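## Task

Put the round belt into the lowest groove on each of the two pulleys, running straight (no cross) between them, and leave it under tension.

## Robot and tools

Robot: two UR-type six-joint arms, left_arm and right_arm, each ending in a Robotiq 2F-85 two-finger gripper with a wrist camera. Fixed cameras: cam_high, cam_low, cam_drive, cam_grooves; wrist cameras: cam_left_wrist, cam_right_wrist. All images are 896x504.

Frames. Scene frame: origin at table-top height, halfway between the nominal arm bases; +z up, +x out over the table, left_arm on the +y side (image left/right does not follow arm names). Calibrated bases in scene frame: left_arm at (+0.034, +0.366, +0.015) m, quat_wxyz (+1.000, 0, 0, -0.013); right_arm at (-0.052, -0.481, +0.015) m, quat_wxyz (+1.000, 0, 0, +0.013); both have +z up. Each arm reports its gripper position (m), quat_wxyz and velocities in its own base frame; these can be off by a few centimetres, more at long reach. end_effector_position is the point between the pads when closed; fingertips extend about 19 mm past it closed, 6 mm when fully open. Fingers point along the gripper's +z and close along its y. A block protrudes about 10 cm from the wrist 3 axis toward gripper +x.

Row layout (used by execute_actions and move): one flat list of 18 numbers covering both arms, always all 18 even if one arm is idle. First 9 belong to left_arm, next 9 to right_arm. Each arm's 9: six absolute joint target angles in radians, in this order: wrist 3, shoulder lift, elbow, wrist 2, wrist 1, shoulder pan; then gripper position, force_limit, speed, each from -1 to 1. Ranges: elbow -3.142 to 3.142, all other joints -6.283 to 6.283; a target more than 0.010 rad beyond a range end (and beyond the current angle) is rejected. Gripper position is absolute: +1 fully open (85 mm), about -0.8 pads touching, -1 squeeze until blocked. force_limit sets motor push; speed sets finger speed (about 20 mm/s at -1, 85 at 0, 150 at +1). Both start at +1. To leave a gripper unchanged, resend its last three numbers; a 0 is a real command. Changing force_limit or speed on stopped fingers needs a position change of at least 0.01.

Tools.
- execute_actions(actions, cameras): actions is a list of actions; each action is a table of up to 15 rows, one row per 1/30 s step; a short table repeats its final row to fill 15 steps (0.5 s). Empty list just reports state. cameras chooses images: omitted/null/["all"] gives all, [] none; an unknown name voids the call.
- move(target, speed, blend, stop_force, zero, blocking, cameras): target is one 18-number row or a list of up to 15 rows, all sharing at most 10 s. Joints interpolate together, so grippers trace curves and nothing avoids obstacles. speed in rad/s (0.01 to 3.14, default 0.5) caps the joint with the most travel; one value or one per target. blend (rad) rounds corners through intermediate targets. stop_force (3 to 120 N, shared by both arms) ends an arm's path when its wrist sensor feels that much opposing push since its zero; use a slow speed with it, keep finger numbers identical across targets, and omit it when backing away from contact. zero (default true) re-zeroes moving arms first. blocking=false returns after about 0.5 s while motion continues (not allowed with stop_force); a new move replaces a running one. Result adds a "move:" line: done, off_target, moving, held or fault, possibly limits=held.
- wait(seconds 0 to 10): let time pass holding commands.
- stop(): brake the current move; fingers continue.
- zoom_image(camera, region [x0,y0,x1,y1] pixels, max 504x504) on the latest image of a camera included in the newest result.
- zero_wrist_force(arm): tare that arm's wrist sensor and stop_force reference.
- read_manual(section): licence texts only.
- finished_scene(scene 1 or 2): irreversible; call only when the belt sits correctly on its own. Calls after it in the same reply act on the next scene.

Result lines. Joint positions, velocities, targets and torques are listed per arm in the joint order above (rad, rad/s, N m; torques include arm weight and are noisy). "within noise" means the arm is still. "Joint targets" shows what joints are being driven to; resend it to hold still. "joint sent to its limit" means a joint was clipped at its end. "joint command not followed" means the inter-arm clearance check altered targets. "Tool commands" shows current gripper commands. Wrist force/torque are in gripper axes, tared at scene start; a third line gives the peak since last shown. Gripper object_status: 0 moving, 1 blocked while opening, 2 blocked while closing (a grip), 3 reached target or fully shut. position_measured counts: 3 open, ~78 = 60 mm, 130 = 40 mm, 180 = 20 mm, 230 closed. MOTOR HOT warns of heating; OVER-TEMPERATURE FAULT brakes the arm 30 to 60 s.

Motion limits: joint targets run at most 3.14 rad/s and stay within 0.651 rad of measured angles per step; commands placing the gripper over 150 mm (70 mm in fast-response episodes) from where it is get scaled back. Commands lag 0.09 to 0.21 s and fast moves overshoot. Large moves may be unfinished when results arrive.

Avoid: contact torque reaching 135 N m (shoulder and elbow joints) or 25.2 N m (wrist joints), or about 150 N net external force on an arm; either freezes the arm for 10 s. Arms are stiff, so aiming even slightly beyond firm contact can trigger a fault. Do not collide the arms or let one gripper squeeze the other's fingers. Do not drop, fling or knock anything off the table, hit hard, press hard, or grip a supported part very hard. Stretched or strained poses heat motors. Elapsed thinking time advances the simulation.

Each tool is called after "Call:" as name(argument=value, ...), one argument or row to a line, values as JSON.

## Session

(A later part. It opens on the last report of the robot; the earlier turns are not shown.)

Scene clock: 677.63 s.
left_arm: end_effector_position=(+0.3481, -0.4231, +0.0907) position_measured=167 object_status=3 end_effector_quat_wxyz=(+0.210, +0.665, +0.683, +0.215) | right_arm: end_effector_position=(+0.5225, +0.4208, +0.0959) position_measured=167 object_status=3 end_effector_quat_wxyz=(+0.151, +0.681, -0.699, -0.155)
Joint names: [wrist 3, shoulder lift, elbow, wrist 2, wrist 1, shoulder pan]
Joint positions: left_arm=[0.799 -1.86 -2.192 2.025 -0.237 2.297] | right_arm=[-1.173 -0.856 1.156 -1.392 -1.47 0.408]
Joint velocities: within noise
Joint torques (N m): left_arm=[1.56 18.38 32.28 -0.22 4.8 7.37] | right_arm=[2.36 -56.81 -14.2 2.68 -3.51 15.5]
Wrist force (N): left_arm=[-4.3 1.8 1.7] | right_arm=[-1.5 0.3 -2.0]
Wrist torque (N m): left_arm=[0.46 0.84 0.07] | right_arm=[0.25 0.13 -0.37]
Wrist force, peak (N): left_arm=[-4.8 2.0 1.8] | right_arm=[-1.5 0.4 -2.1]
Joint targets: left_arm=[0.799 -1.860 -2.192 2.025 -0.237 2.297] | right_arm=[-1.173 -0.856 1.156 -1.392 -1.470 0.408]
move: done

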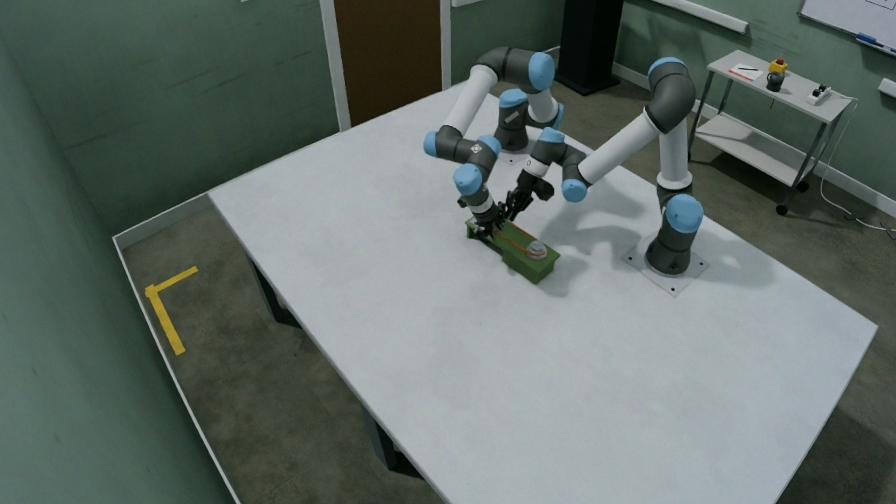

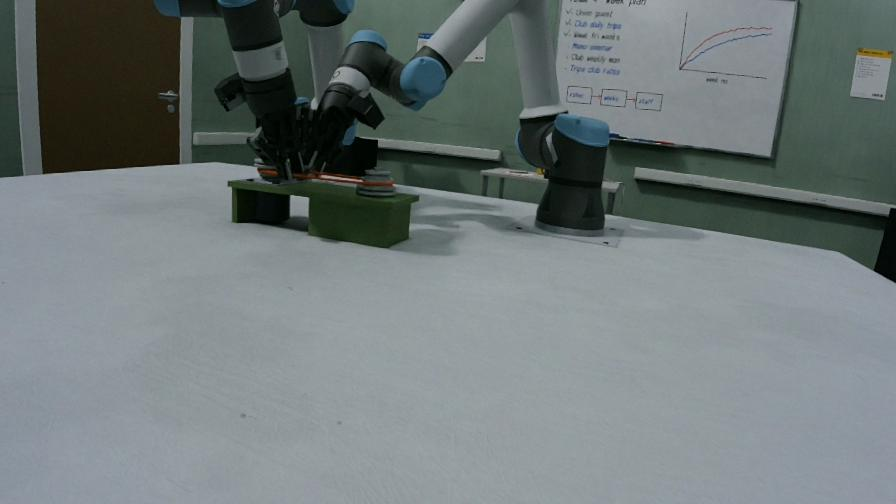

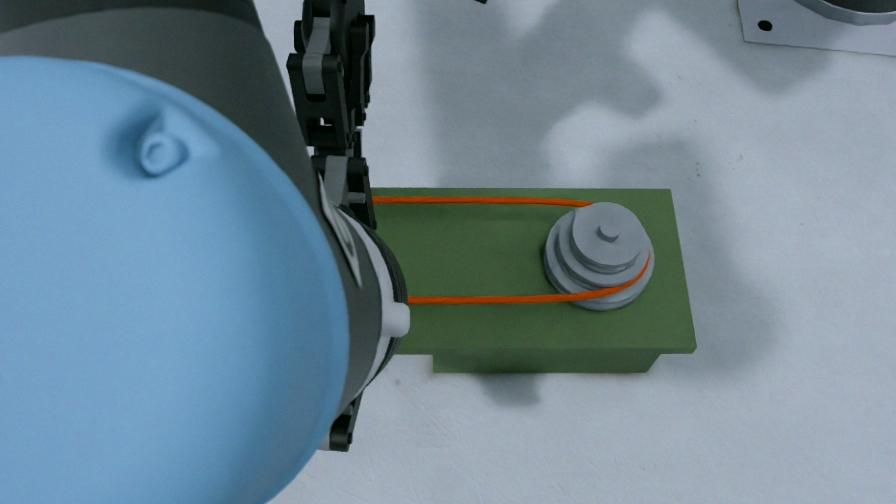

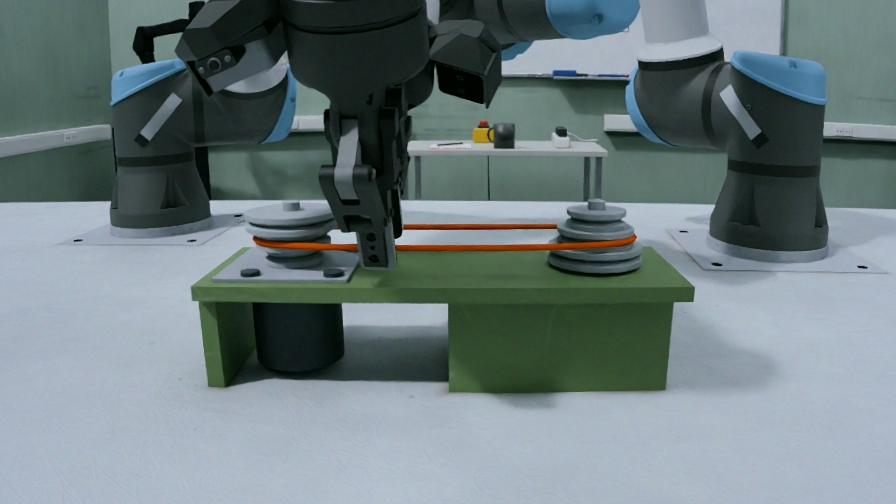

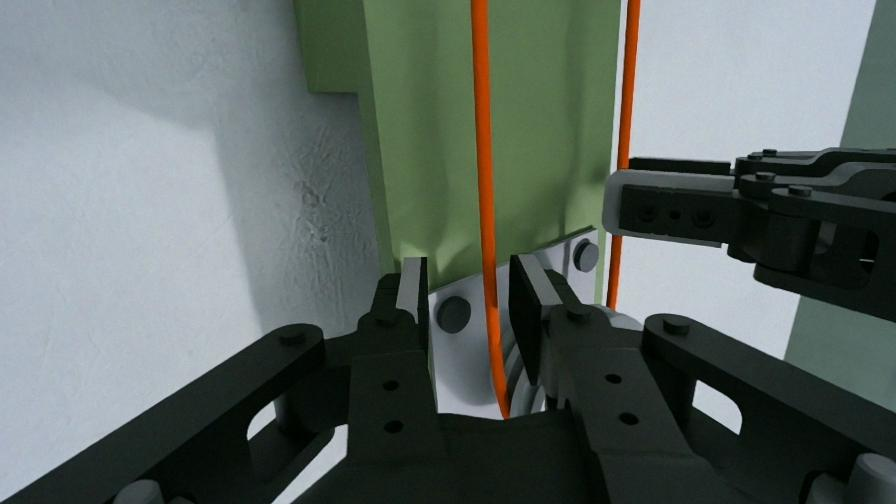

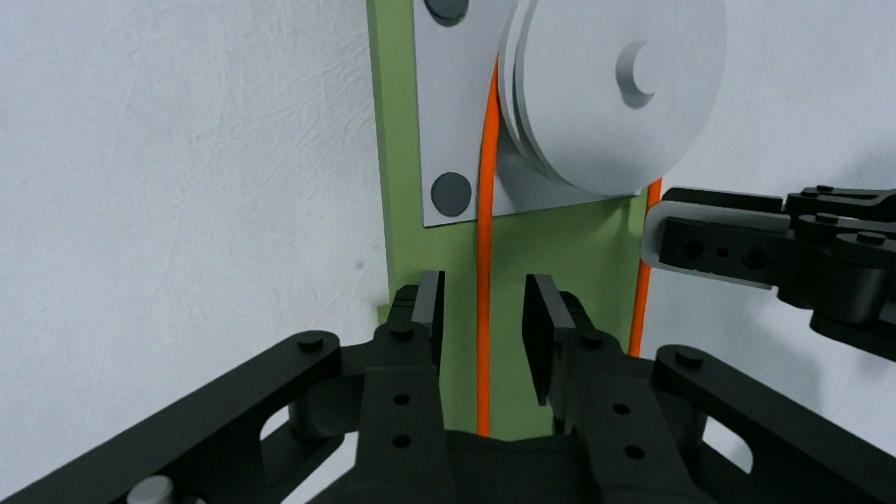

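Call:
move(
  target=[
    [0.8079,-1.8621,-2.185,2.0217,-0.2376,2.3051,-0.3,-1,-1, -1.1733,-0.856,1.1558,-1.3921,-1.4702,0.4079,-0.3,-1,-1],
    [0.8079,-1.8621,-2.185,2.0217,-0.2376,2.3051,-1,-1,-1, -1.1733,-0.856,1.1558,-1.3921,-1.4702,0.4079,-1,-1,-1],
  ],
  speed=0.06,
)

Call:
zoom_image(
  camera="cam_left_wrist",
  region=[380, 150, 680, 330],
)

Call:
zoom_image(
  camera="cam_right_wrist",
  region=[380, 100, 720, 330],
)

Scene clock: 699.57 s.
left_arm: end_effector_position=(+0.3533, -0.4232, +0.0919) position_measured=221 object_status=0 end_effector_quat_wxyz=(+0.210, +0.666, +0.683, +0.215) | right_arm: end_effector_position=(+0.5225, +0.4208, +0.0959) position_measured=222 object_status=0 end_effector_quat_wxyz=(+0.151, +0.681, -0.699, -0.155)
Joint names: [wrist 3, shoulder lift, elbow, wrist 2, wrist 1, shoulder pan]
Joint positions: left_arm=[0.808 -1.862 -2.185 2.022 -0.238 2.305] | right_arm=[-1.173 -0.856 1.156 -1.392 -1.47 0.408]
Joint velocities: within noise
Joint torques (N m): left_arm=[1.47 18.54 30.82 -0.33 2.11 6.23] | right_arm=[2.18 -54.34 -25.59 2.36 -1.96 14.22]
Wrist force (N): left_arm=[-4.6 2.1 1.7] | right_arm=[-1.2 0.4 -1.7]
Wrist torque (N m): left_arm=[0.48 0.87 0.07] | right_arm=[0.27 0.11 -0.37]
Wrist force, peak (N): left_arm=[-4.8 2.0 1.7] | right_arm=[-1.7 0.5 -2.1]
Joint targets: left_arm=[0.808 -1.862 -2.185 2.022 -0.238 2.305] | right_arm=[-1.173 -0.856 1.156 -1.392 -1.470 0.408]
move: done

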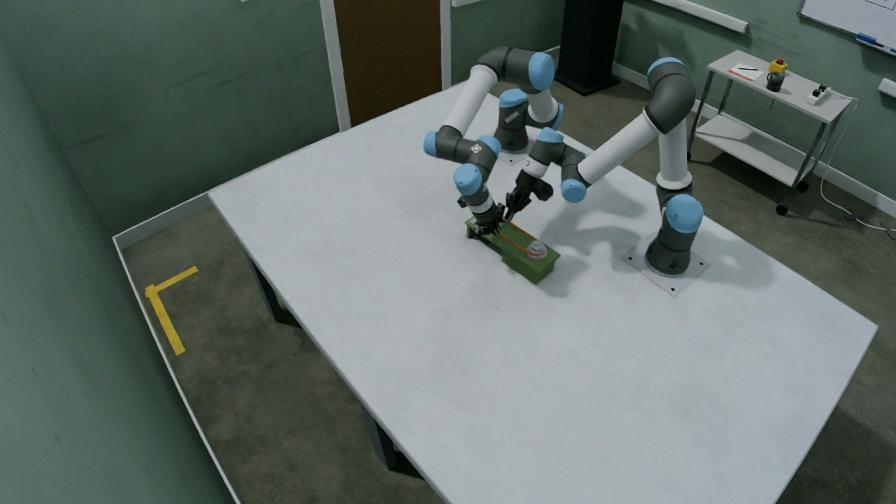

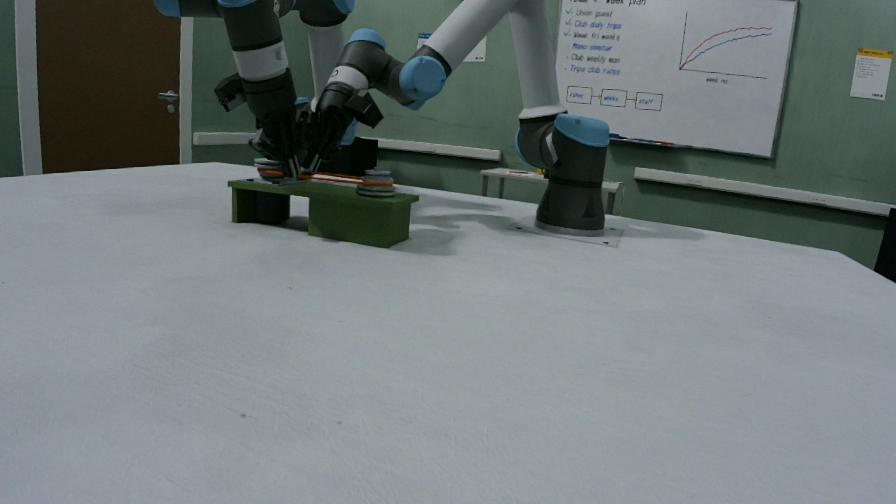

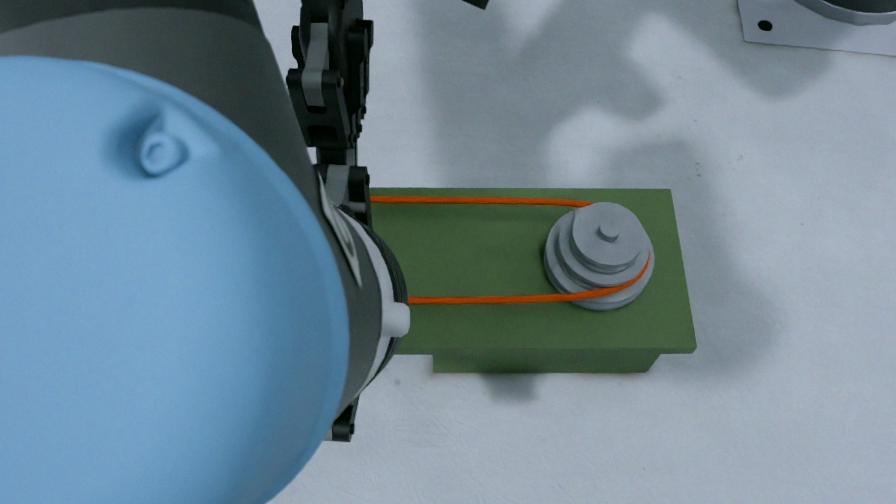

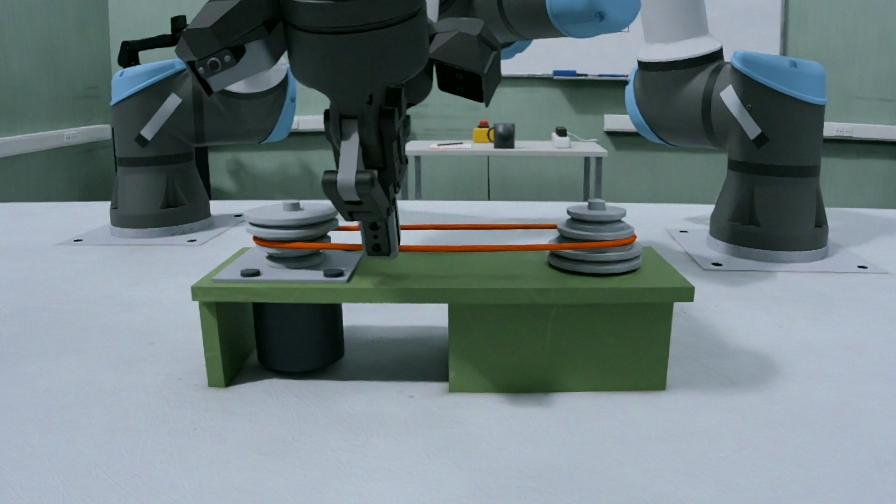

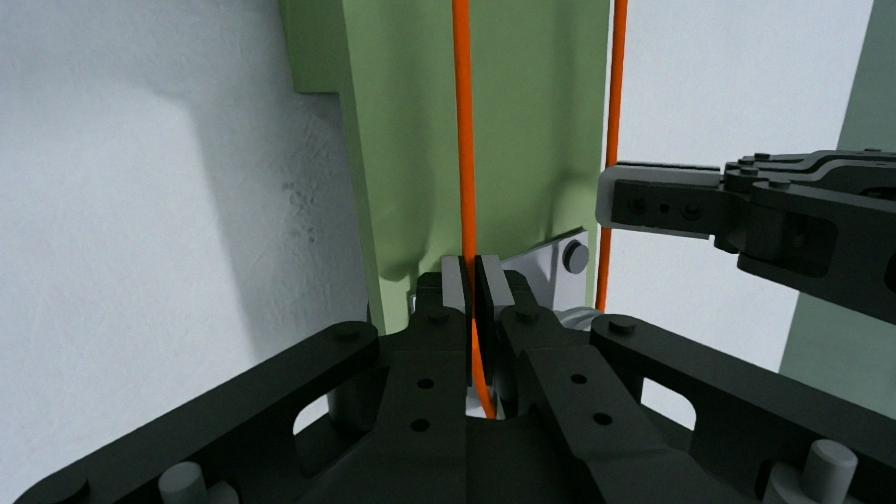

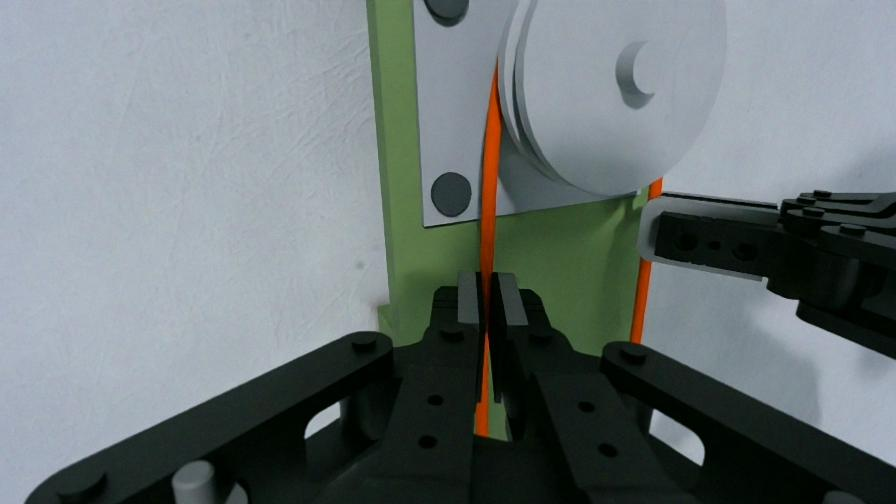

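Scaled by 1.680 from the camera's 896x504 image, which has a finer 1280x720 frame.

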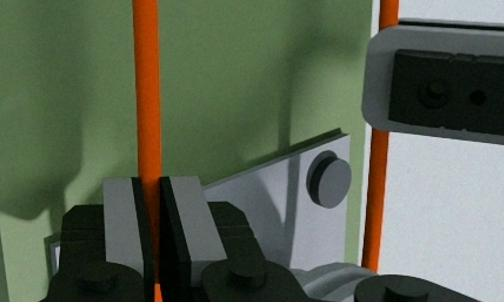

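Scaled by 1.482 from the camera's 896x504 image, which has a finer 1280x720 frame.

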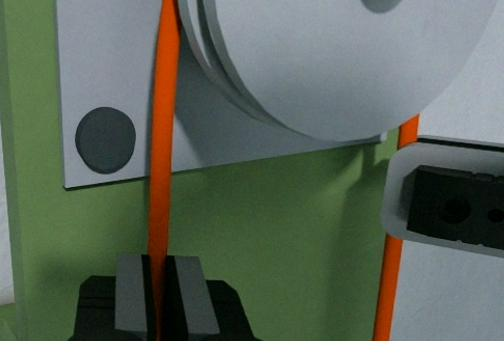

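Call:
move(
  target=[0.7798,-1.9239,-2.055,2.1685,-0.484,2.2333,-1,-1,-1, -1.3188,-0.9243,1.3073,-1.2399,-1.5977,0.3327,-1,-1,-1],
  speed=0.06,
)

Call:
zoom_image(
  camera="cam_grooves",
  region=[230, 150, 450, 290],
)

Call:
zoom_image(
  camera="cam_left_wrist",
  region=[380, 150, 680, 330],
)

Call:
zoom_image(
  camera="cam_right_wrist",
  region=[380, 100, 720, 330],
)

Scene clock: 737.33 s.
left_arm: end_effector_position=(+0.3525, -0.4335, +0.0887) position_measured=221 object_status=2 end_effector_quat_wxyz=(+0.137, +0.684, +0.657, +0.284) | right_arm: end_effector_position=(+0.5233, +0.4102, +0.0926) position_measured=222 object_status=2 end_effector_quat_wxyz=(+0.077, +0.694, -0.680, -0.225)
Joint names: [wrist 3, shoulder lift, elbow, wrist 2, wrist 1, shoulder pan]
Joint positions: left_arm=[0.78 -1.924 -2.055 2.168 -0.484 2.233] | right_arm=[-1.319 -0.924 1.307 -1.24 -1.598 0.333]
Joint velocities: within noise
Joint torques (N m): left_arm=[-1.22 22.89 38.92 0.73 3 -11.15] | right_arm=[-1.95 -53.67 -10.91 0.38 -3.09 -19.41]
Wrist force (N): left_arm=[6.8 0.4 3.5] | right_arm=[-12.1 0.7 0.8]
Wrist torque (N m): left_arm=[0.47 0.96 0.09] | right_arm=[0.31 -0.04 -0.34]
Wrist force, peak (N): left_arm=[7.2 0.5 3.2] | right_arm=[-12.2 0.5 0.8]
Joint targets: left_arm=[0.780 -1.924 -2.055 2.168 -0.484 2.233] | right_arm=[-1.319 -0.924 1.307 -1.240 -1.598 0.333]
move: done

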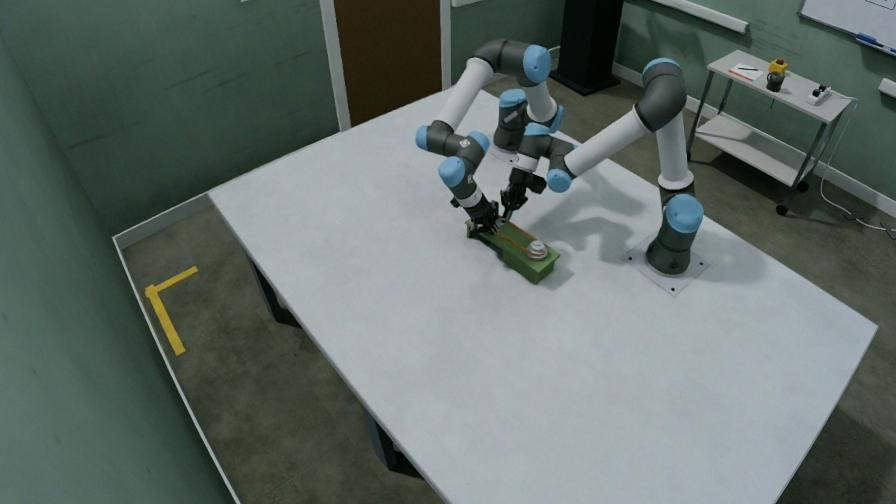

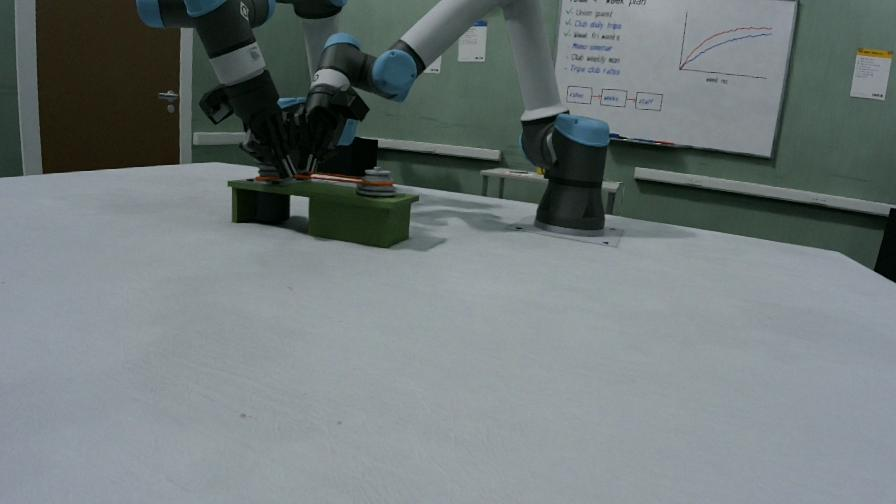

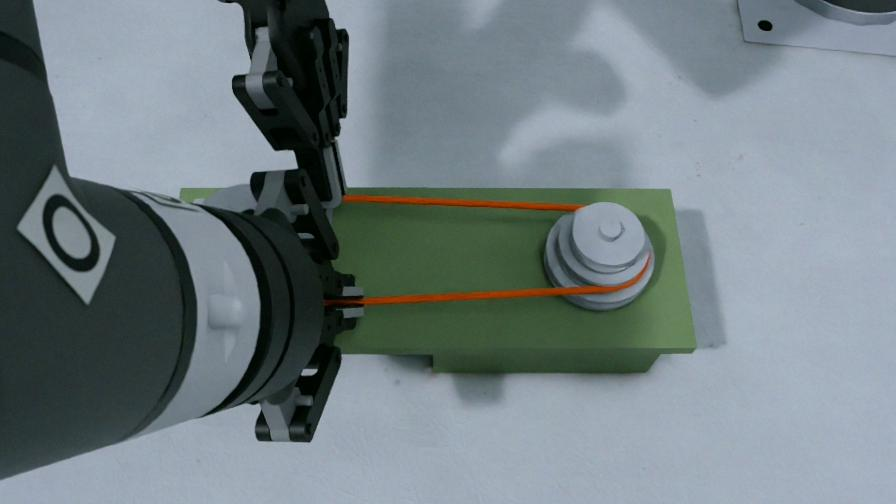

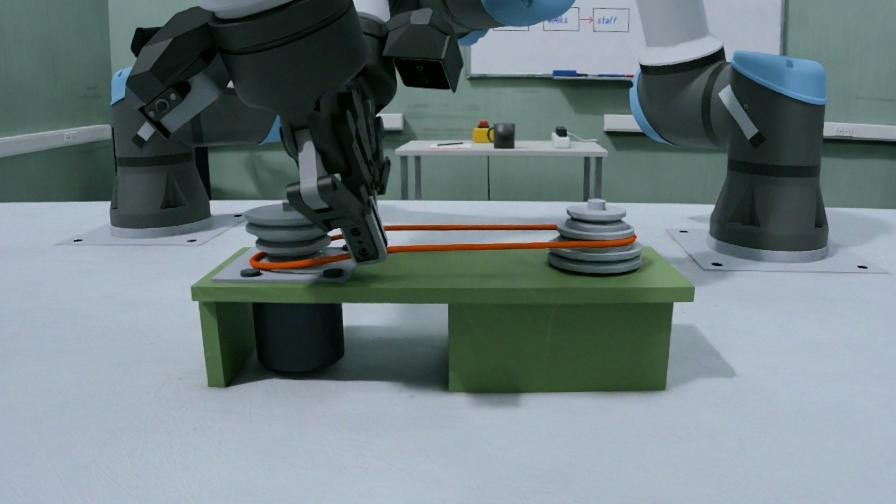

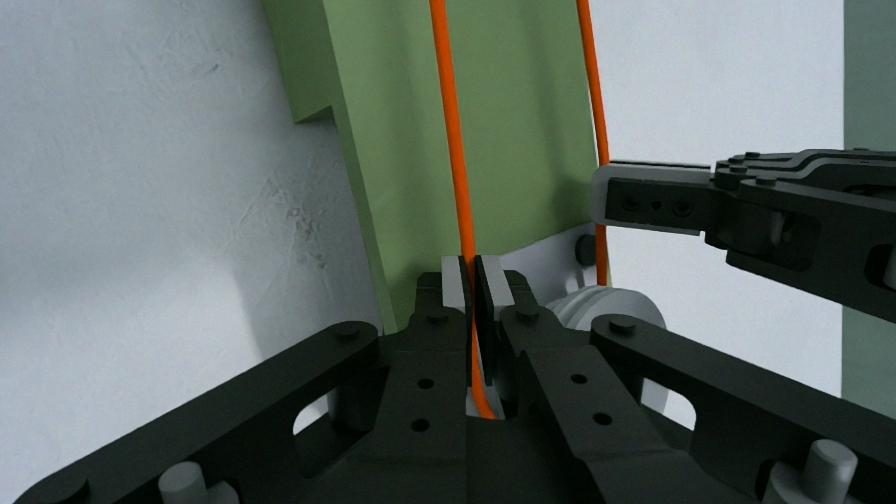

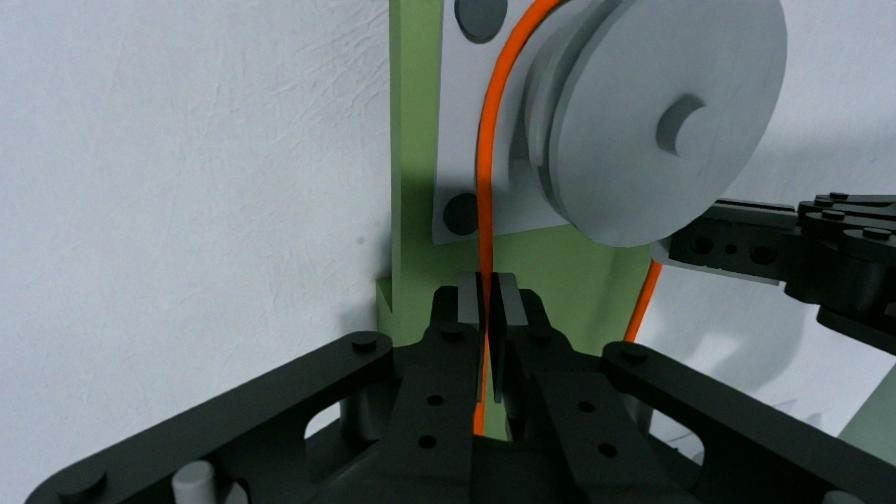

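Scaled by 2.291 from the camera's 896x504 image, which has a finer 1280x720 frame.

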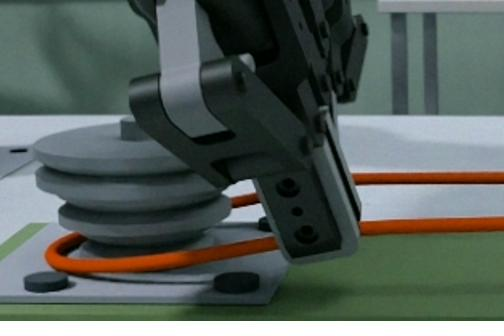

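Scaled by 1.680 from the camera's 896x504 image, which has a finer 1280x720 frame.

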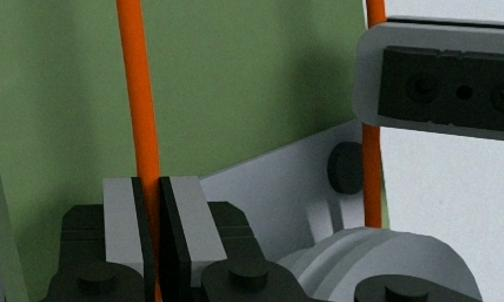

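Scaled by 1.482 from the camera's 896x504 image, which has a finer 1280x720 frame.

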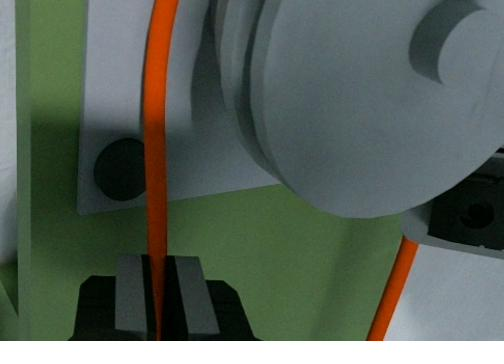

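Call:
move(
  target=[0.787,-1.9118,-2.0666,2.167,-0.4805,2.2394,-1,-1,-1, -1.3121,-0.9205,1.295,-1.2376,-1.5914,0.3394,-1,-1,-1],
  speed=0.03,
  cameras=["cam_grooves","cam_drive"],
)

Call:
zoom_image(
  camera="cam_grooves",
  region=[230, 190, 370, 290],
)

Scene clock: 763.77 s.
left_arm: end_effector_position=(+0.3525, -0.4286, +0.0909) position_measured=221 object_status=2 end_effector_quat_wxyz=(+0.137, +0.684, +0.657, +0.284) | right_arm: end_effector_position=(+0.5233, +0.4151, +0.0949) position_measured=222 object_status=2 end_effector_quat_wxyz=(+0.077, +0.694, -0.680, -0.225)
Joint names: [wrist 3, shoulder lift, elbow, wrist 2, wrist 1, shoulder pan]
Joint positions: left_arm=[0.787 -1.912 -2.066 2.167 -0.481 2.239] | right_arm=[-1.312 -0.921 1.295 -1.238 -1.592 0.339]
Joint velocities: within noise
Joint torques (N m): left_arm=[1.34 42.47 6.32 -0.53 5.56 7.26] | right_arm=[2.45 -41.06 -35.98 2.25 0.39 12.99]
Wrist force (N): left_arm=[-0.5 1.2 2.1] | right_arm=[-4.9 0.4 -1.0]
Wrist torque (N m): left_arm=[0.45 0.81 0.09] | right_arm=[0.30 0.14 -0.34]
Wrist force, peak (N): left_arm=[7.4 0.6 3.5] | right_arm=[-12.4 0.7 0.8]
Joint targets: left_arm=[0.787 -1.912 -2.067 2.167 -0.480 2.239] | right_arm=[-1.312 -0.920 1.295 -1.238 -1.591 0.339]
move: done
Images, in order (width x height): cam_drive 896x504, cam_grooves 896x504.

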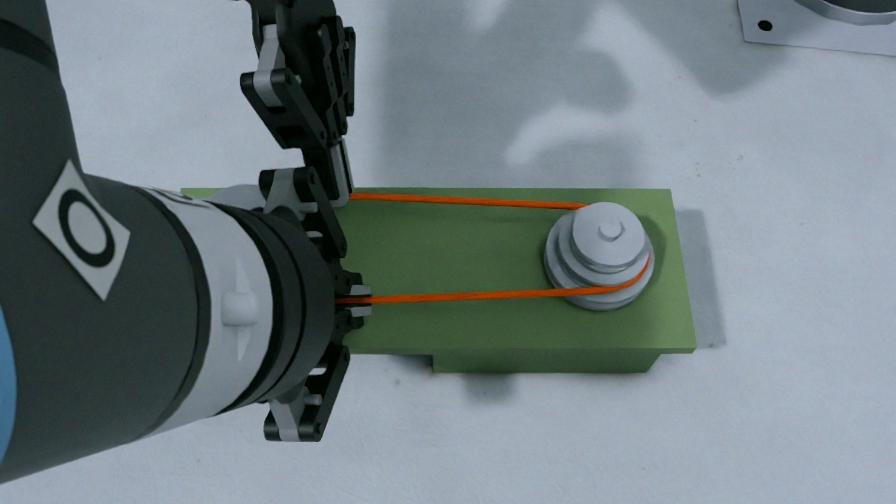

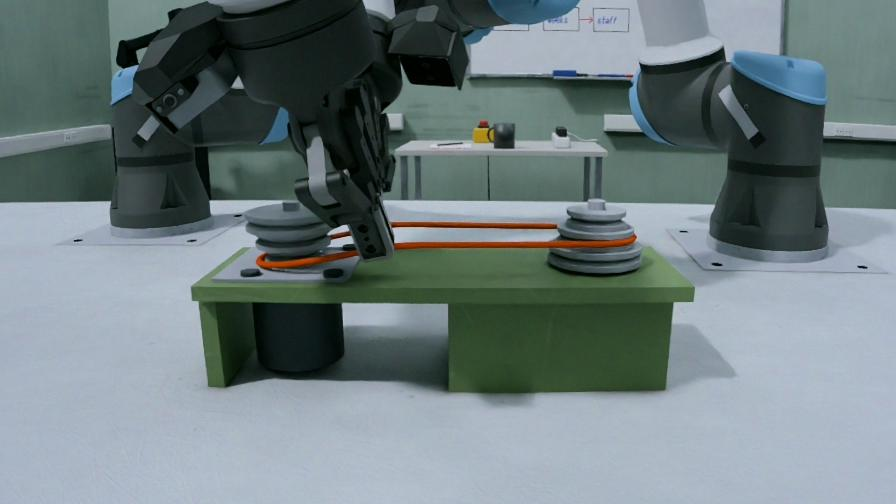

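Scaled by 3.600 from the camera's 896x504 image, which has a finer 1280x720 frame.

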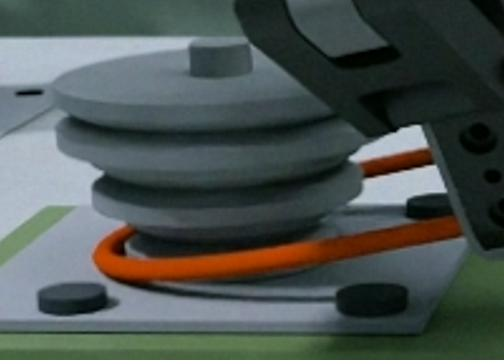

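Call:
move(
  target=[0.7856,-1.9052,-2.0612,2.1671,-0.4935,2.2382,-1,-1,-1, -1.3132,-0.9252,1.2921,-1.238,-1.5834,0.3382,-1,-1,-1],
  speed=0.03,
  cameras=["cam_grooves"],
)

Call:
zoom_image(
  camera="cam_grooves",
  region=[230, 190, 370, 290],
)

Scene clock: 780.13 s.
left_arm: end_effector_position=(+0.3524, -0.4293, +0.0948) position_measured=221 object_status=2 end_effector_quat_wxyz=(+0.137, +0.684, +0.657, +0.284) | right_arm: end_effector_position=(+0.5232, +0.4144, +0.0988) position_measured=222 object_status=2 end_effector_quat_wxyz=(+0.077, +0.694, -0.680, -0.225)
Joint names: [wrist 3, shoulder lift, elbow, wrist 2, wrist 1, shoulder pan]
Joint positions: left_arm=[0.786 -1.905 -2.061 2.167 -0.493 2.238] | right_arm=[-1.313 -0.925 1.292 -1.238 -1.584 0.338]
Joint velocities: within noise
Joint torques (N m): left_arm=[-1.38 42.27 36.56 1.59 1.97 -9.05] | right_arm=[-2.08 -53.4 -35.89 -2.99 0.43 -15.79]
Wrist force (N): left_arm=[0.4 0.9 2.3] | right_arm=[-6.0 0.4 -0.4]
Wrist torque (N m): left_arm=[0.45 0.86 0.09] | right_arm=[0.31 0.11 -0.34]
Wrist force, peak (N): left_arm=[0.7 1.2 2.4] | right_arm=[-6.2 0.4 -0.4]
Joint targets: left_arm=[0.786 -1.905 -2.061 2.167 -0.494 2.238] | right_arm=[-1.313 -0.925 1.292 -1.238 -1.583 0.338]
move: done
Images, in order (width x height): cam_grooves 896x504.

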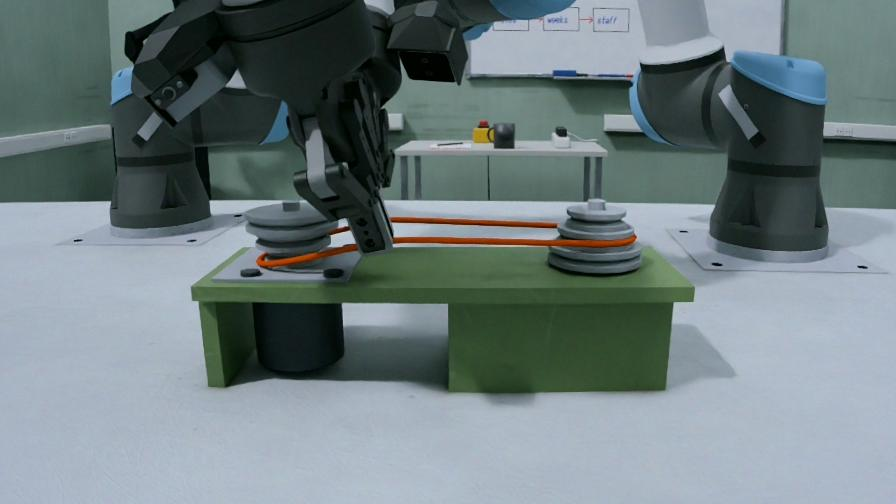

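Scaled by 3.600 from the camera's 896x504 image, which has a finer 1280x720 frame.

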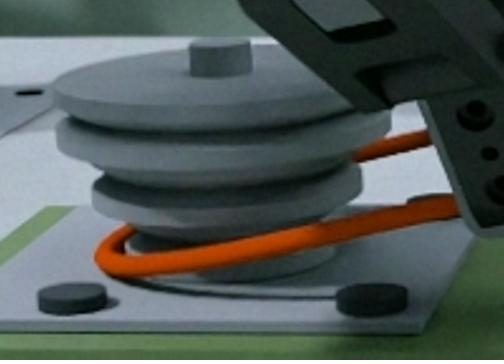

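Call:
move(
  target=[0.7899,-1.9026,-2.1129,2.0995,-0.3587,2.2614,-1,-1,-1, -1.2507,-0.8954,1.2463,-1.3194,-1.5468,0.3654,-1,-1,-1],
  speed=0.04,
  cameras=["cam_grooves"],
)

Call:
zoom_image(
  camera="cam_grooves",
  region=[230, 190, 370, 290],
)

Scene clock: 806.93 s.
left_arm: end_effector_position=(+0.3525, -0.4324, +0.0873) position_measured=221 object_status=2 end_effector_quat_wxyz=(+0.174, +0.676, +0.671, +0.250) | right_arm: end_effector_position=(+0.5232, +0.4113, +0.0913) position_measured=222 object_status=2 end_effector_quat_wxyz=(+0.114, +0.689, -0.690, -0.191)
Joint names: [wrist 3, shoulder lift, elbow, wrist 2, wrist 1, shoulder pan]
Joint positions: left_arm=[0.79 -1.903 -2.113 2.1 -0.359 2.261] | right_arm=[-1.251 -0.895 1.246 -1.319 -1.547 0.365]
Joint velocities: within noise
Joint torques (N m): left_arm=[1.38 41.25 8.58 -2.08 6.63 2.8] | right_arm=[2.35 -41.8 -34.02 -4.75 0.93 8.97]
Wrist force (N): left_arm=[7.3 1.4 2.3] | right_arm=[-12.7 1.3 -0.4]
Wrist torque (N m): left_arm=[0.50 0.98 0.09] | right_arm=[0.30 -0.06 -0.36]
Wrist force, peak (N): left_arm=[7.5 1.3 2.0] | right_arm=[-12.8 0.9 -0.4]
Joint targets: left_arm=[0.790 -1.903 -2.113 2.099 -0.359 2.261] | right_arm=[-1.251 -0.895 1.246 -1.319 -1.547 0.365]
move: done
Images, in order (width x height): cam_grooves 896x504.

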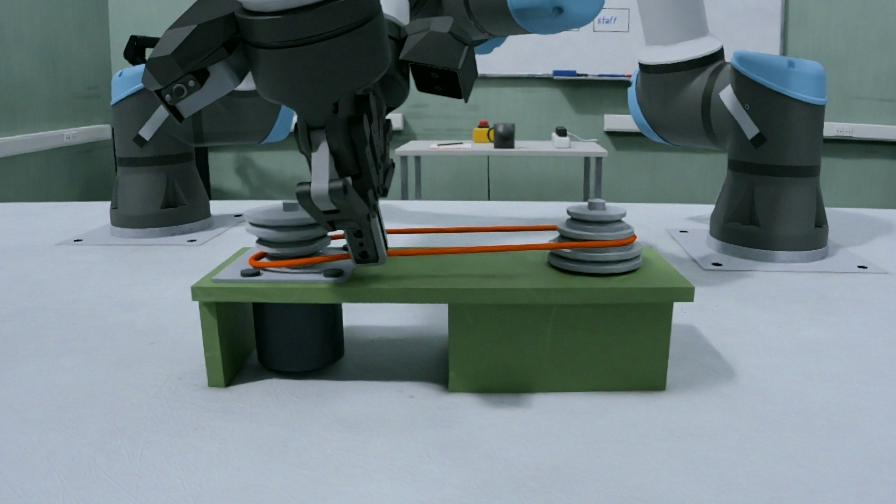

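Scaled by 3.600 from the camera's 896x504 image, which has a finer 1280x720 frame.

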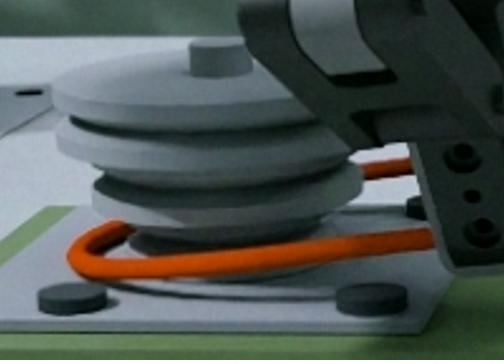

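Call:
move(
  target=[0.7933,-1.8922,-2.1413,2.0635,-0.2981,2.2767,-1,-1,-1, -1.2166,-0.8789,1.2119,-1.358,-1.5164,0.3817,-1,-1,-1],
  speed=0.04,
  cameras=["cam_grooves"],
)

Call:
zoom_image(
  camera="cam_grooves",
  region=[230, 190, 370, 290],
)

Scene clock: 827.50 s.
left_arm: end_effector_position=(+0.3526, -0.4317, +0.0874) position_measured=221 object_status=2 end_effector_quat_wxyz=(+0.192, +0.671, +0.677, +0.233) | right_arm: end_effector_position=(+0.5234, +0.4122, +0.0913) position_measured=222 object_status=2 end_effector_quat_wxyz=(+0.133, +0.685, -0.695, -0.173)
Joint names: [wrist 3, shoulder lift, elbow, wrist 2, wrist 1, shoulder pan]
Joint positions: left_arm=[0.793 -1.892 -2.141 2.064 -0.298 2.277] | right_arm=[-1.217 -0.879 1.212 -1.358 -1.517 0.382]
Joint velocities: within noise
Joint torques (N m): left_arm=[1.38 39.95 7.6 -2.36 6.69 3.14] | right_arm=[2.27 -43.98 -35.08 -4.79 1.02 9.34]
Wrist force (N): left_arm=[7.3 1.6 1.6] | right_arm=[-12.6 1.2 -1.1]
Wrist torque (N m): left_arm=[0.48 0.99 0.09] | right_arm=[0.23 -0.10 -0.37]
Wrist force, peak (N): left_arm=[7.6 1.4 2.3] | right_arm=[-13.0 1.1 -0.3]
Joint targets: left_arm=[0.793 -1.892 -2.141 2.063 -0.298 2.277] | right_arm=[-1.217 -0.879 1.212 -1.358 -1.516 0.382]
move: done
Images, in order (width x height): cam_grooves 896x504.

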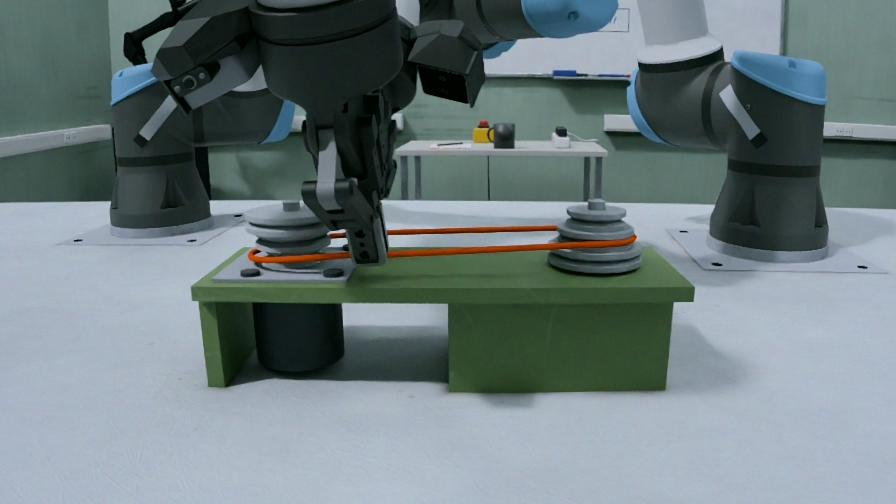

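Scaled by 3.600 from the camera's 896x504 image, which has a finer 1280x720 frame.

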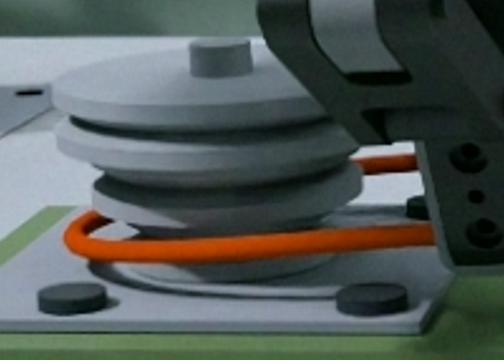

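Call:
move(
  target=[0.8117,-1.8726,-2.1747,2.057,-0.2754,2.2943,-1,-1,-1, -1.2013,-0.8614,1.1823,-1.3521,-1.5075,0.3977,-1,-1,-1],
  speed=0.02,
  cameras=["cam_grooves"],
)

Call:
zoom_image(
  camera="cam_grooves",
  region=[230, 190, 370, 290],
)

Scene clock: 842.00 s.
left_arm: end_effector_position=(+0.3522, -0.4187, +0.0874) position_measured=221 object_status=2 end_effector_quat_wxyz=(+0.192, +0.671, +0.677, +0.233) | right_arm: end_effector_position=(+0.5237, +0.4250, +0.0913) position_measured=222 object_status=2 end_effector_quat_wxyz=(+0.133, +0.685, -0.695, -0.173)
Joint names: [wrist 3, shoulder lift, elbow, wrist 2, wrist 1, shoulder pan]
Joint positions: left_arm=[0.812 -1.873 -2.174 2.057 -0.276 2.294] | right_arm=[-1.201 -0.862 1.183 -1.352 -1.508 0.398]
Joint velocities: within noise
Joint torques (N m): left_arm=[1.64 38.47 2.66 -0.32 4.87 6.62] | right_arm=[2.45 -44.66 -36.57 2.95 0.13 16.74]
Wrist force (N): left_arm=[-4.4 1.7 1.9] | right_arm=[-1.5 0.1 -1.9]
Wrist torque (N m): left_arm=[0.46 0.83 0.08] | right_arm=[0.25 0.15 -0.36]
Wrist force, peak (N): left_arm=[7.5 1.7 1.6] | right_arm=[-12.8 1.4 -0.9]
Joint targets: left_arm=[0.812 -1.873 -2.175 2.057 -0.275 2.294] | right_arm=[-1.201 -0.861 1.182 -1.352 -1.508 0.398]
move: done
Images, in order (width x height): cam_grooves 896x504.

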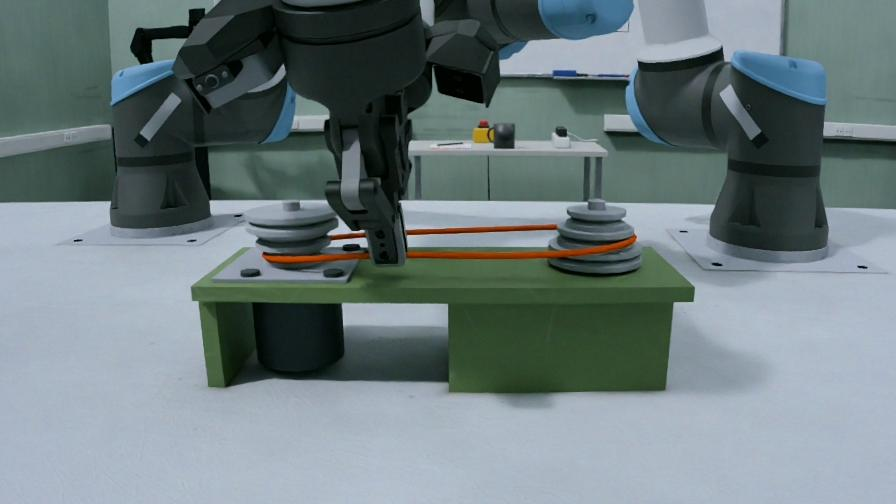

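Scaled by 3.600 from the camera's 896x504 image, which has a finer 1280x720 frame.

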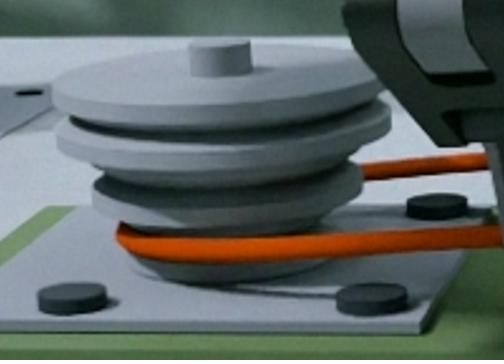

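Call:
move(
  target=[0.8117,-1.8726,-2.1747,2.057,-0.2754,2.2943,-0.3,-1,-1, -1.2013,-0.8614,1.1823,-1.3521,-1.5075,0.3977,-1,-1,-1],
  speed=0.02,
  cameras=["cam_grooves","cam_drive","cam_left_wrist"],
)

Call:
zoom_image(
  camera="cam_grooves",
  region=[230, 190, 370, 290],
)

Scene clock: 855.77 s.
left_arm: end_effector_position=(+0.3521, -0.4187, +0.0874) position_measured=167 object_status=0 end_effector_quat_wxyz=(+0.192, +0.671, +0.677, +0.233) | right_arm: end_effector_position=(+0.5237, +0.4250, +0.0913) position_measured=222 object_status=2 end_effector_quat_wxyz=(+0.133, +0.685, -0.695, -0.173)
Joint names: [wrist 3, shoulder lift, elbow, wrist 2, wrist 1, shoulder pan]
Joint positions: left_arm=[0.812 -1.873 -2.175 2.057 -0.275 2.294] | right_arm=[-1.201 -0.861 1.182 -1.352 -1.507 0.398]
Joint velocities: within noise
Joint torques (N m): left_arm=[1.33 37.65 12.81 0.06 3.46 6.31] | right_arm=[2.26 -45.27 -25.01 2.38 -1.08 15.04]
Wrist force (N): left_arm=[-4.5 1.6 1.8] | right_arm=[-1.4 0.0 -1.7]
Wrist torque (N m): left_arm=[0.43 0.85 0.08] | right_arm=[0.23 0.13 -0.36]
Wrist force, peak (N): left_arm=[-4.8 1.8 1.8] | right_arm=[-1.8 -0.2 -1.9]
Joint targets: left_arm=[0.812 -1.873 -2.175 2.057 -0.275 2.294] | right_arm=[-1.201 -0.861 1.182 -1.352 -1.508 0.398]
move: done
Images, in order (width x height): cam_drive 896x504, cam_grooves 896x504, cam_left_wrist 896x504.

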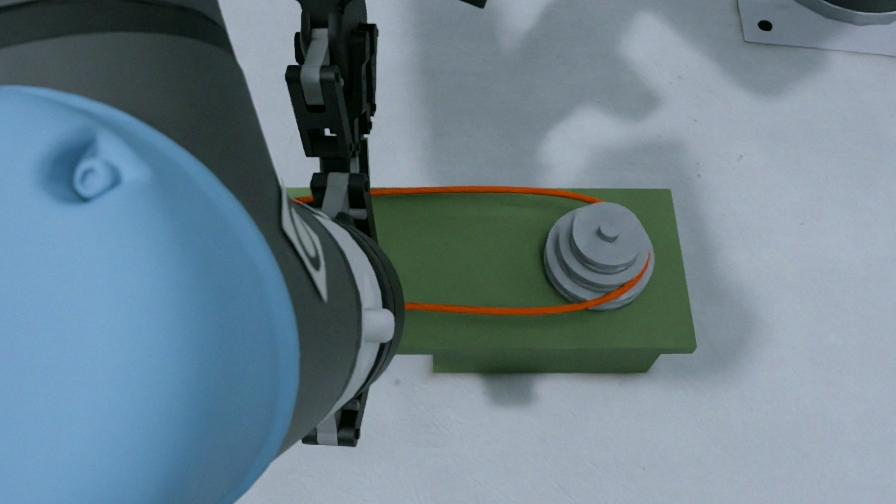

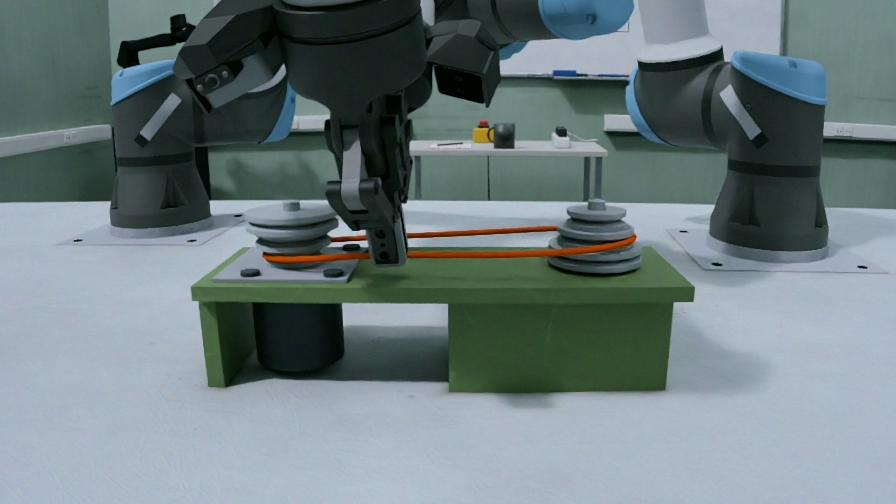

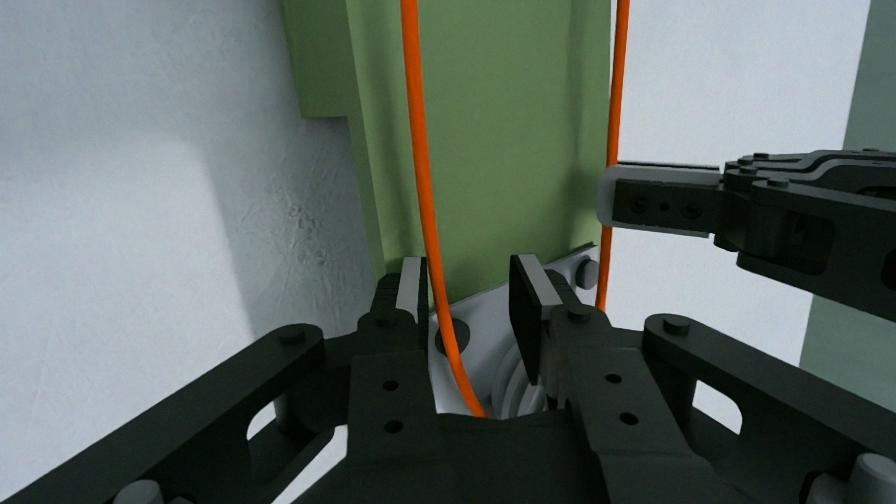

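Scaled by 3.600 from the camera's 896x504 image, which has a finer 1280x720 frame.

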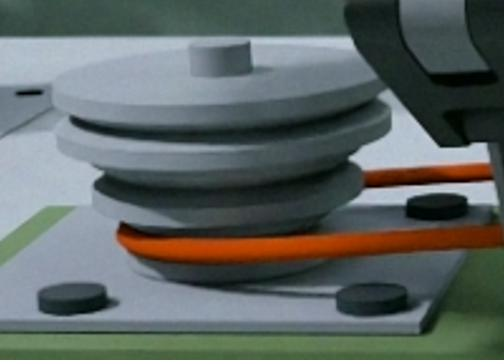

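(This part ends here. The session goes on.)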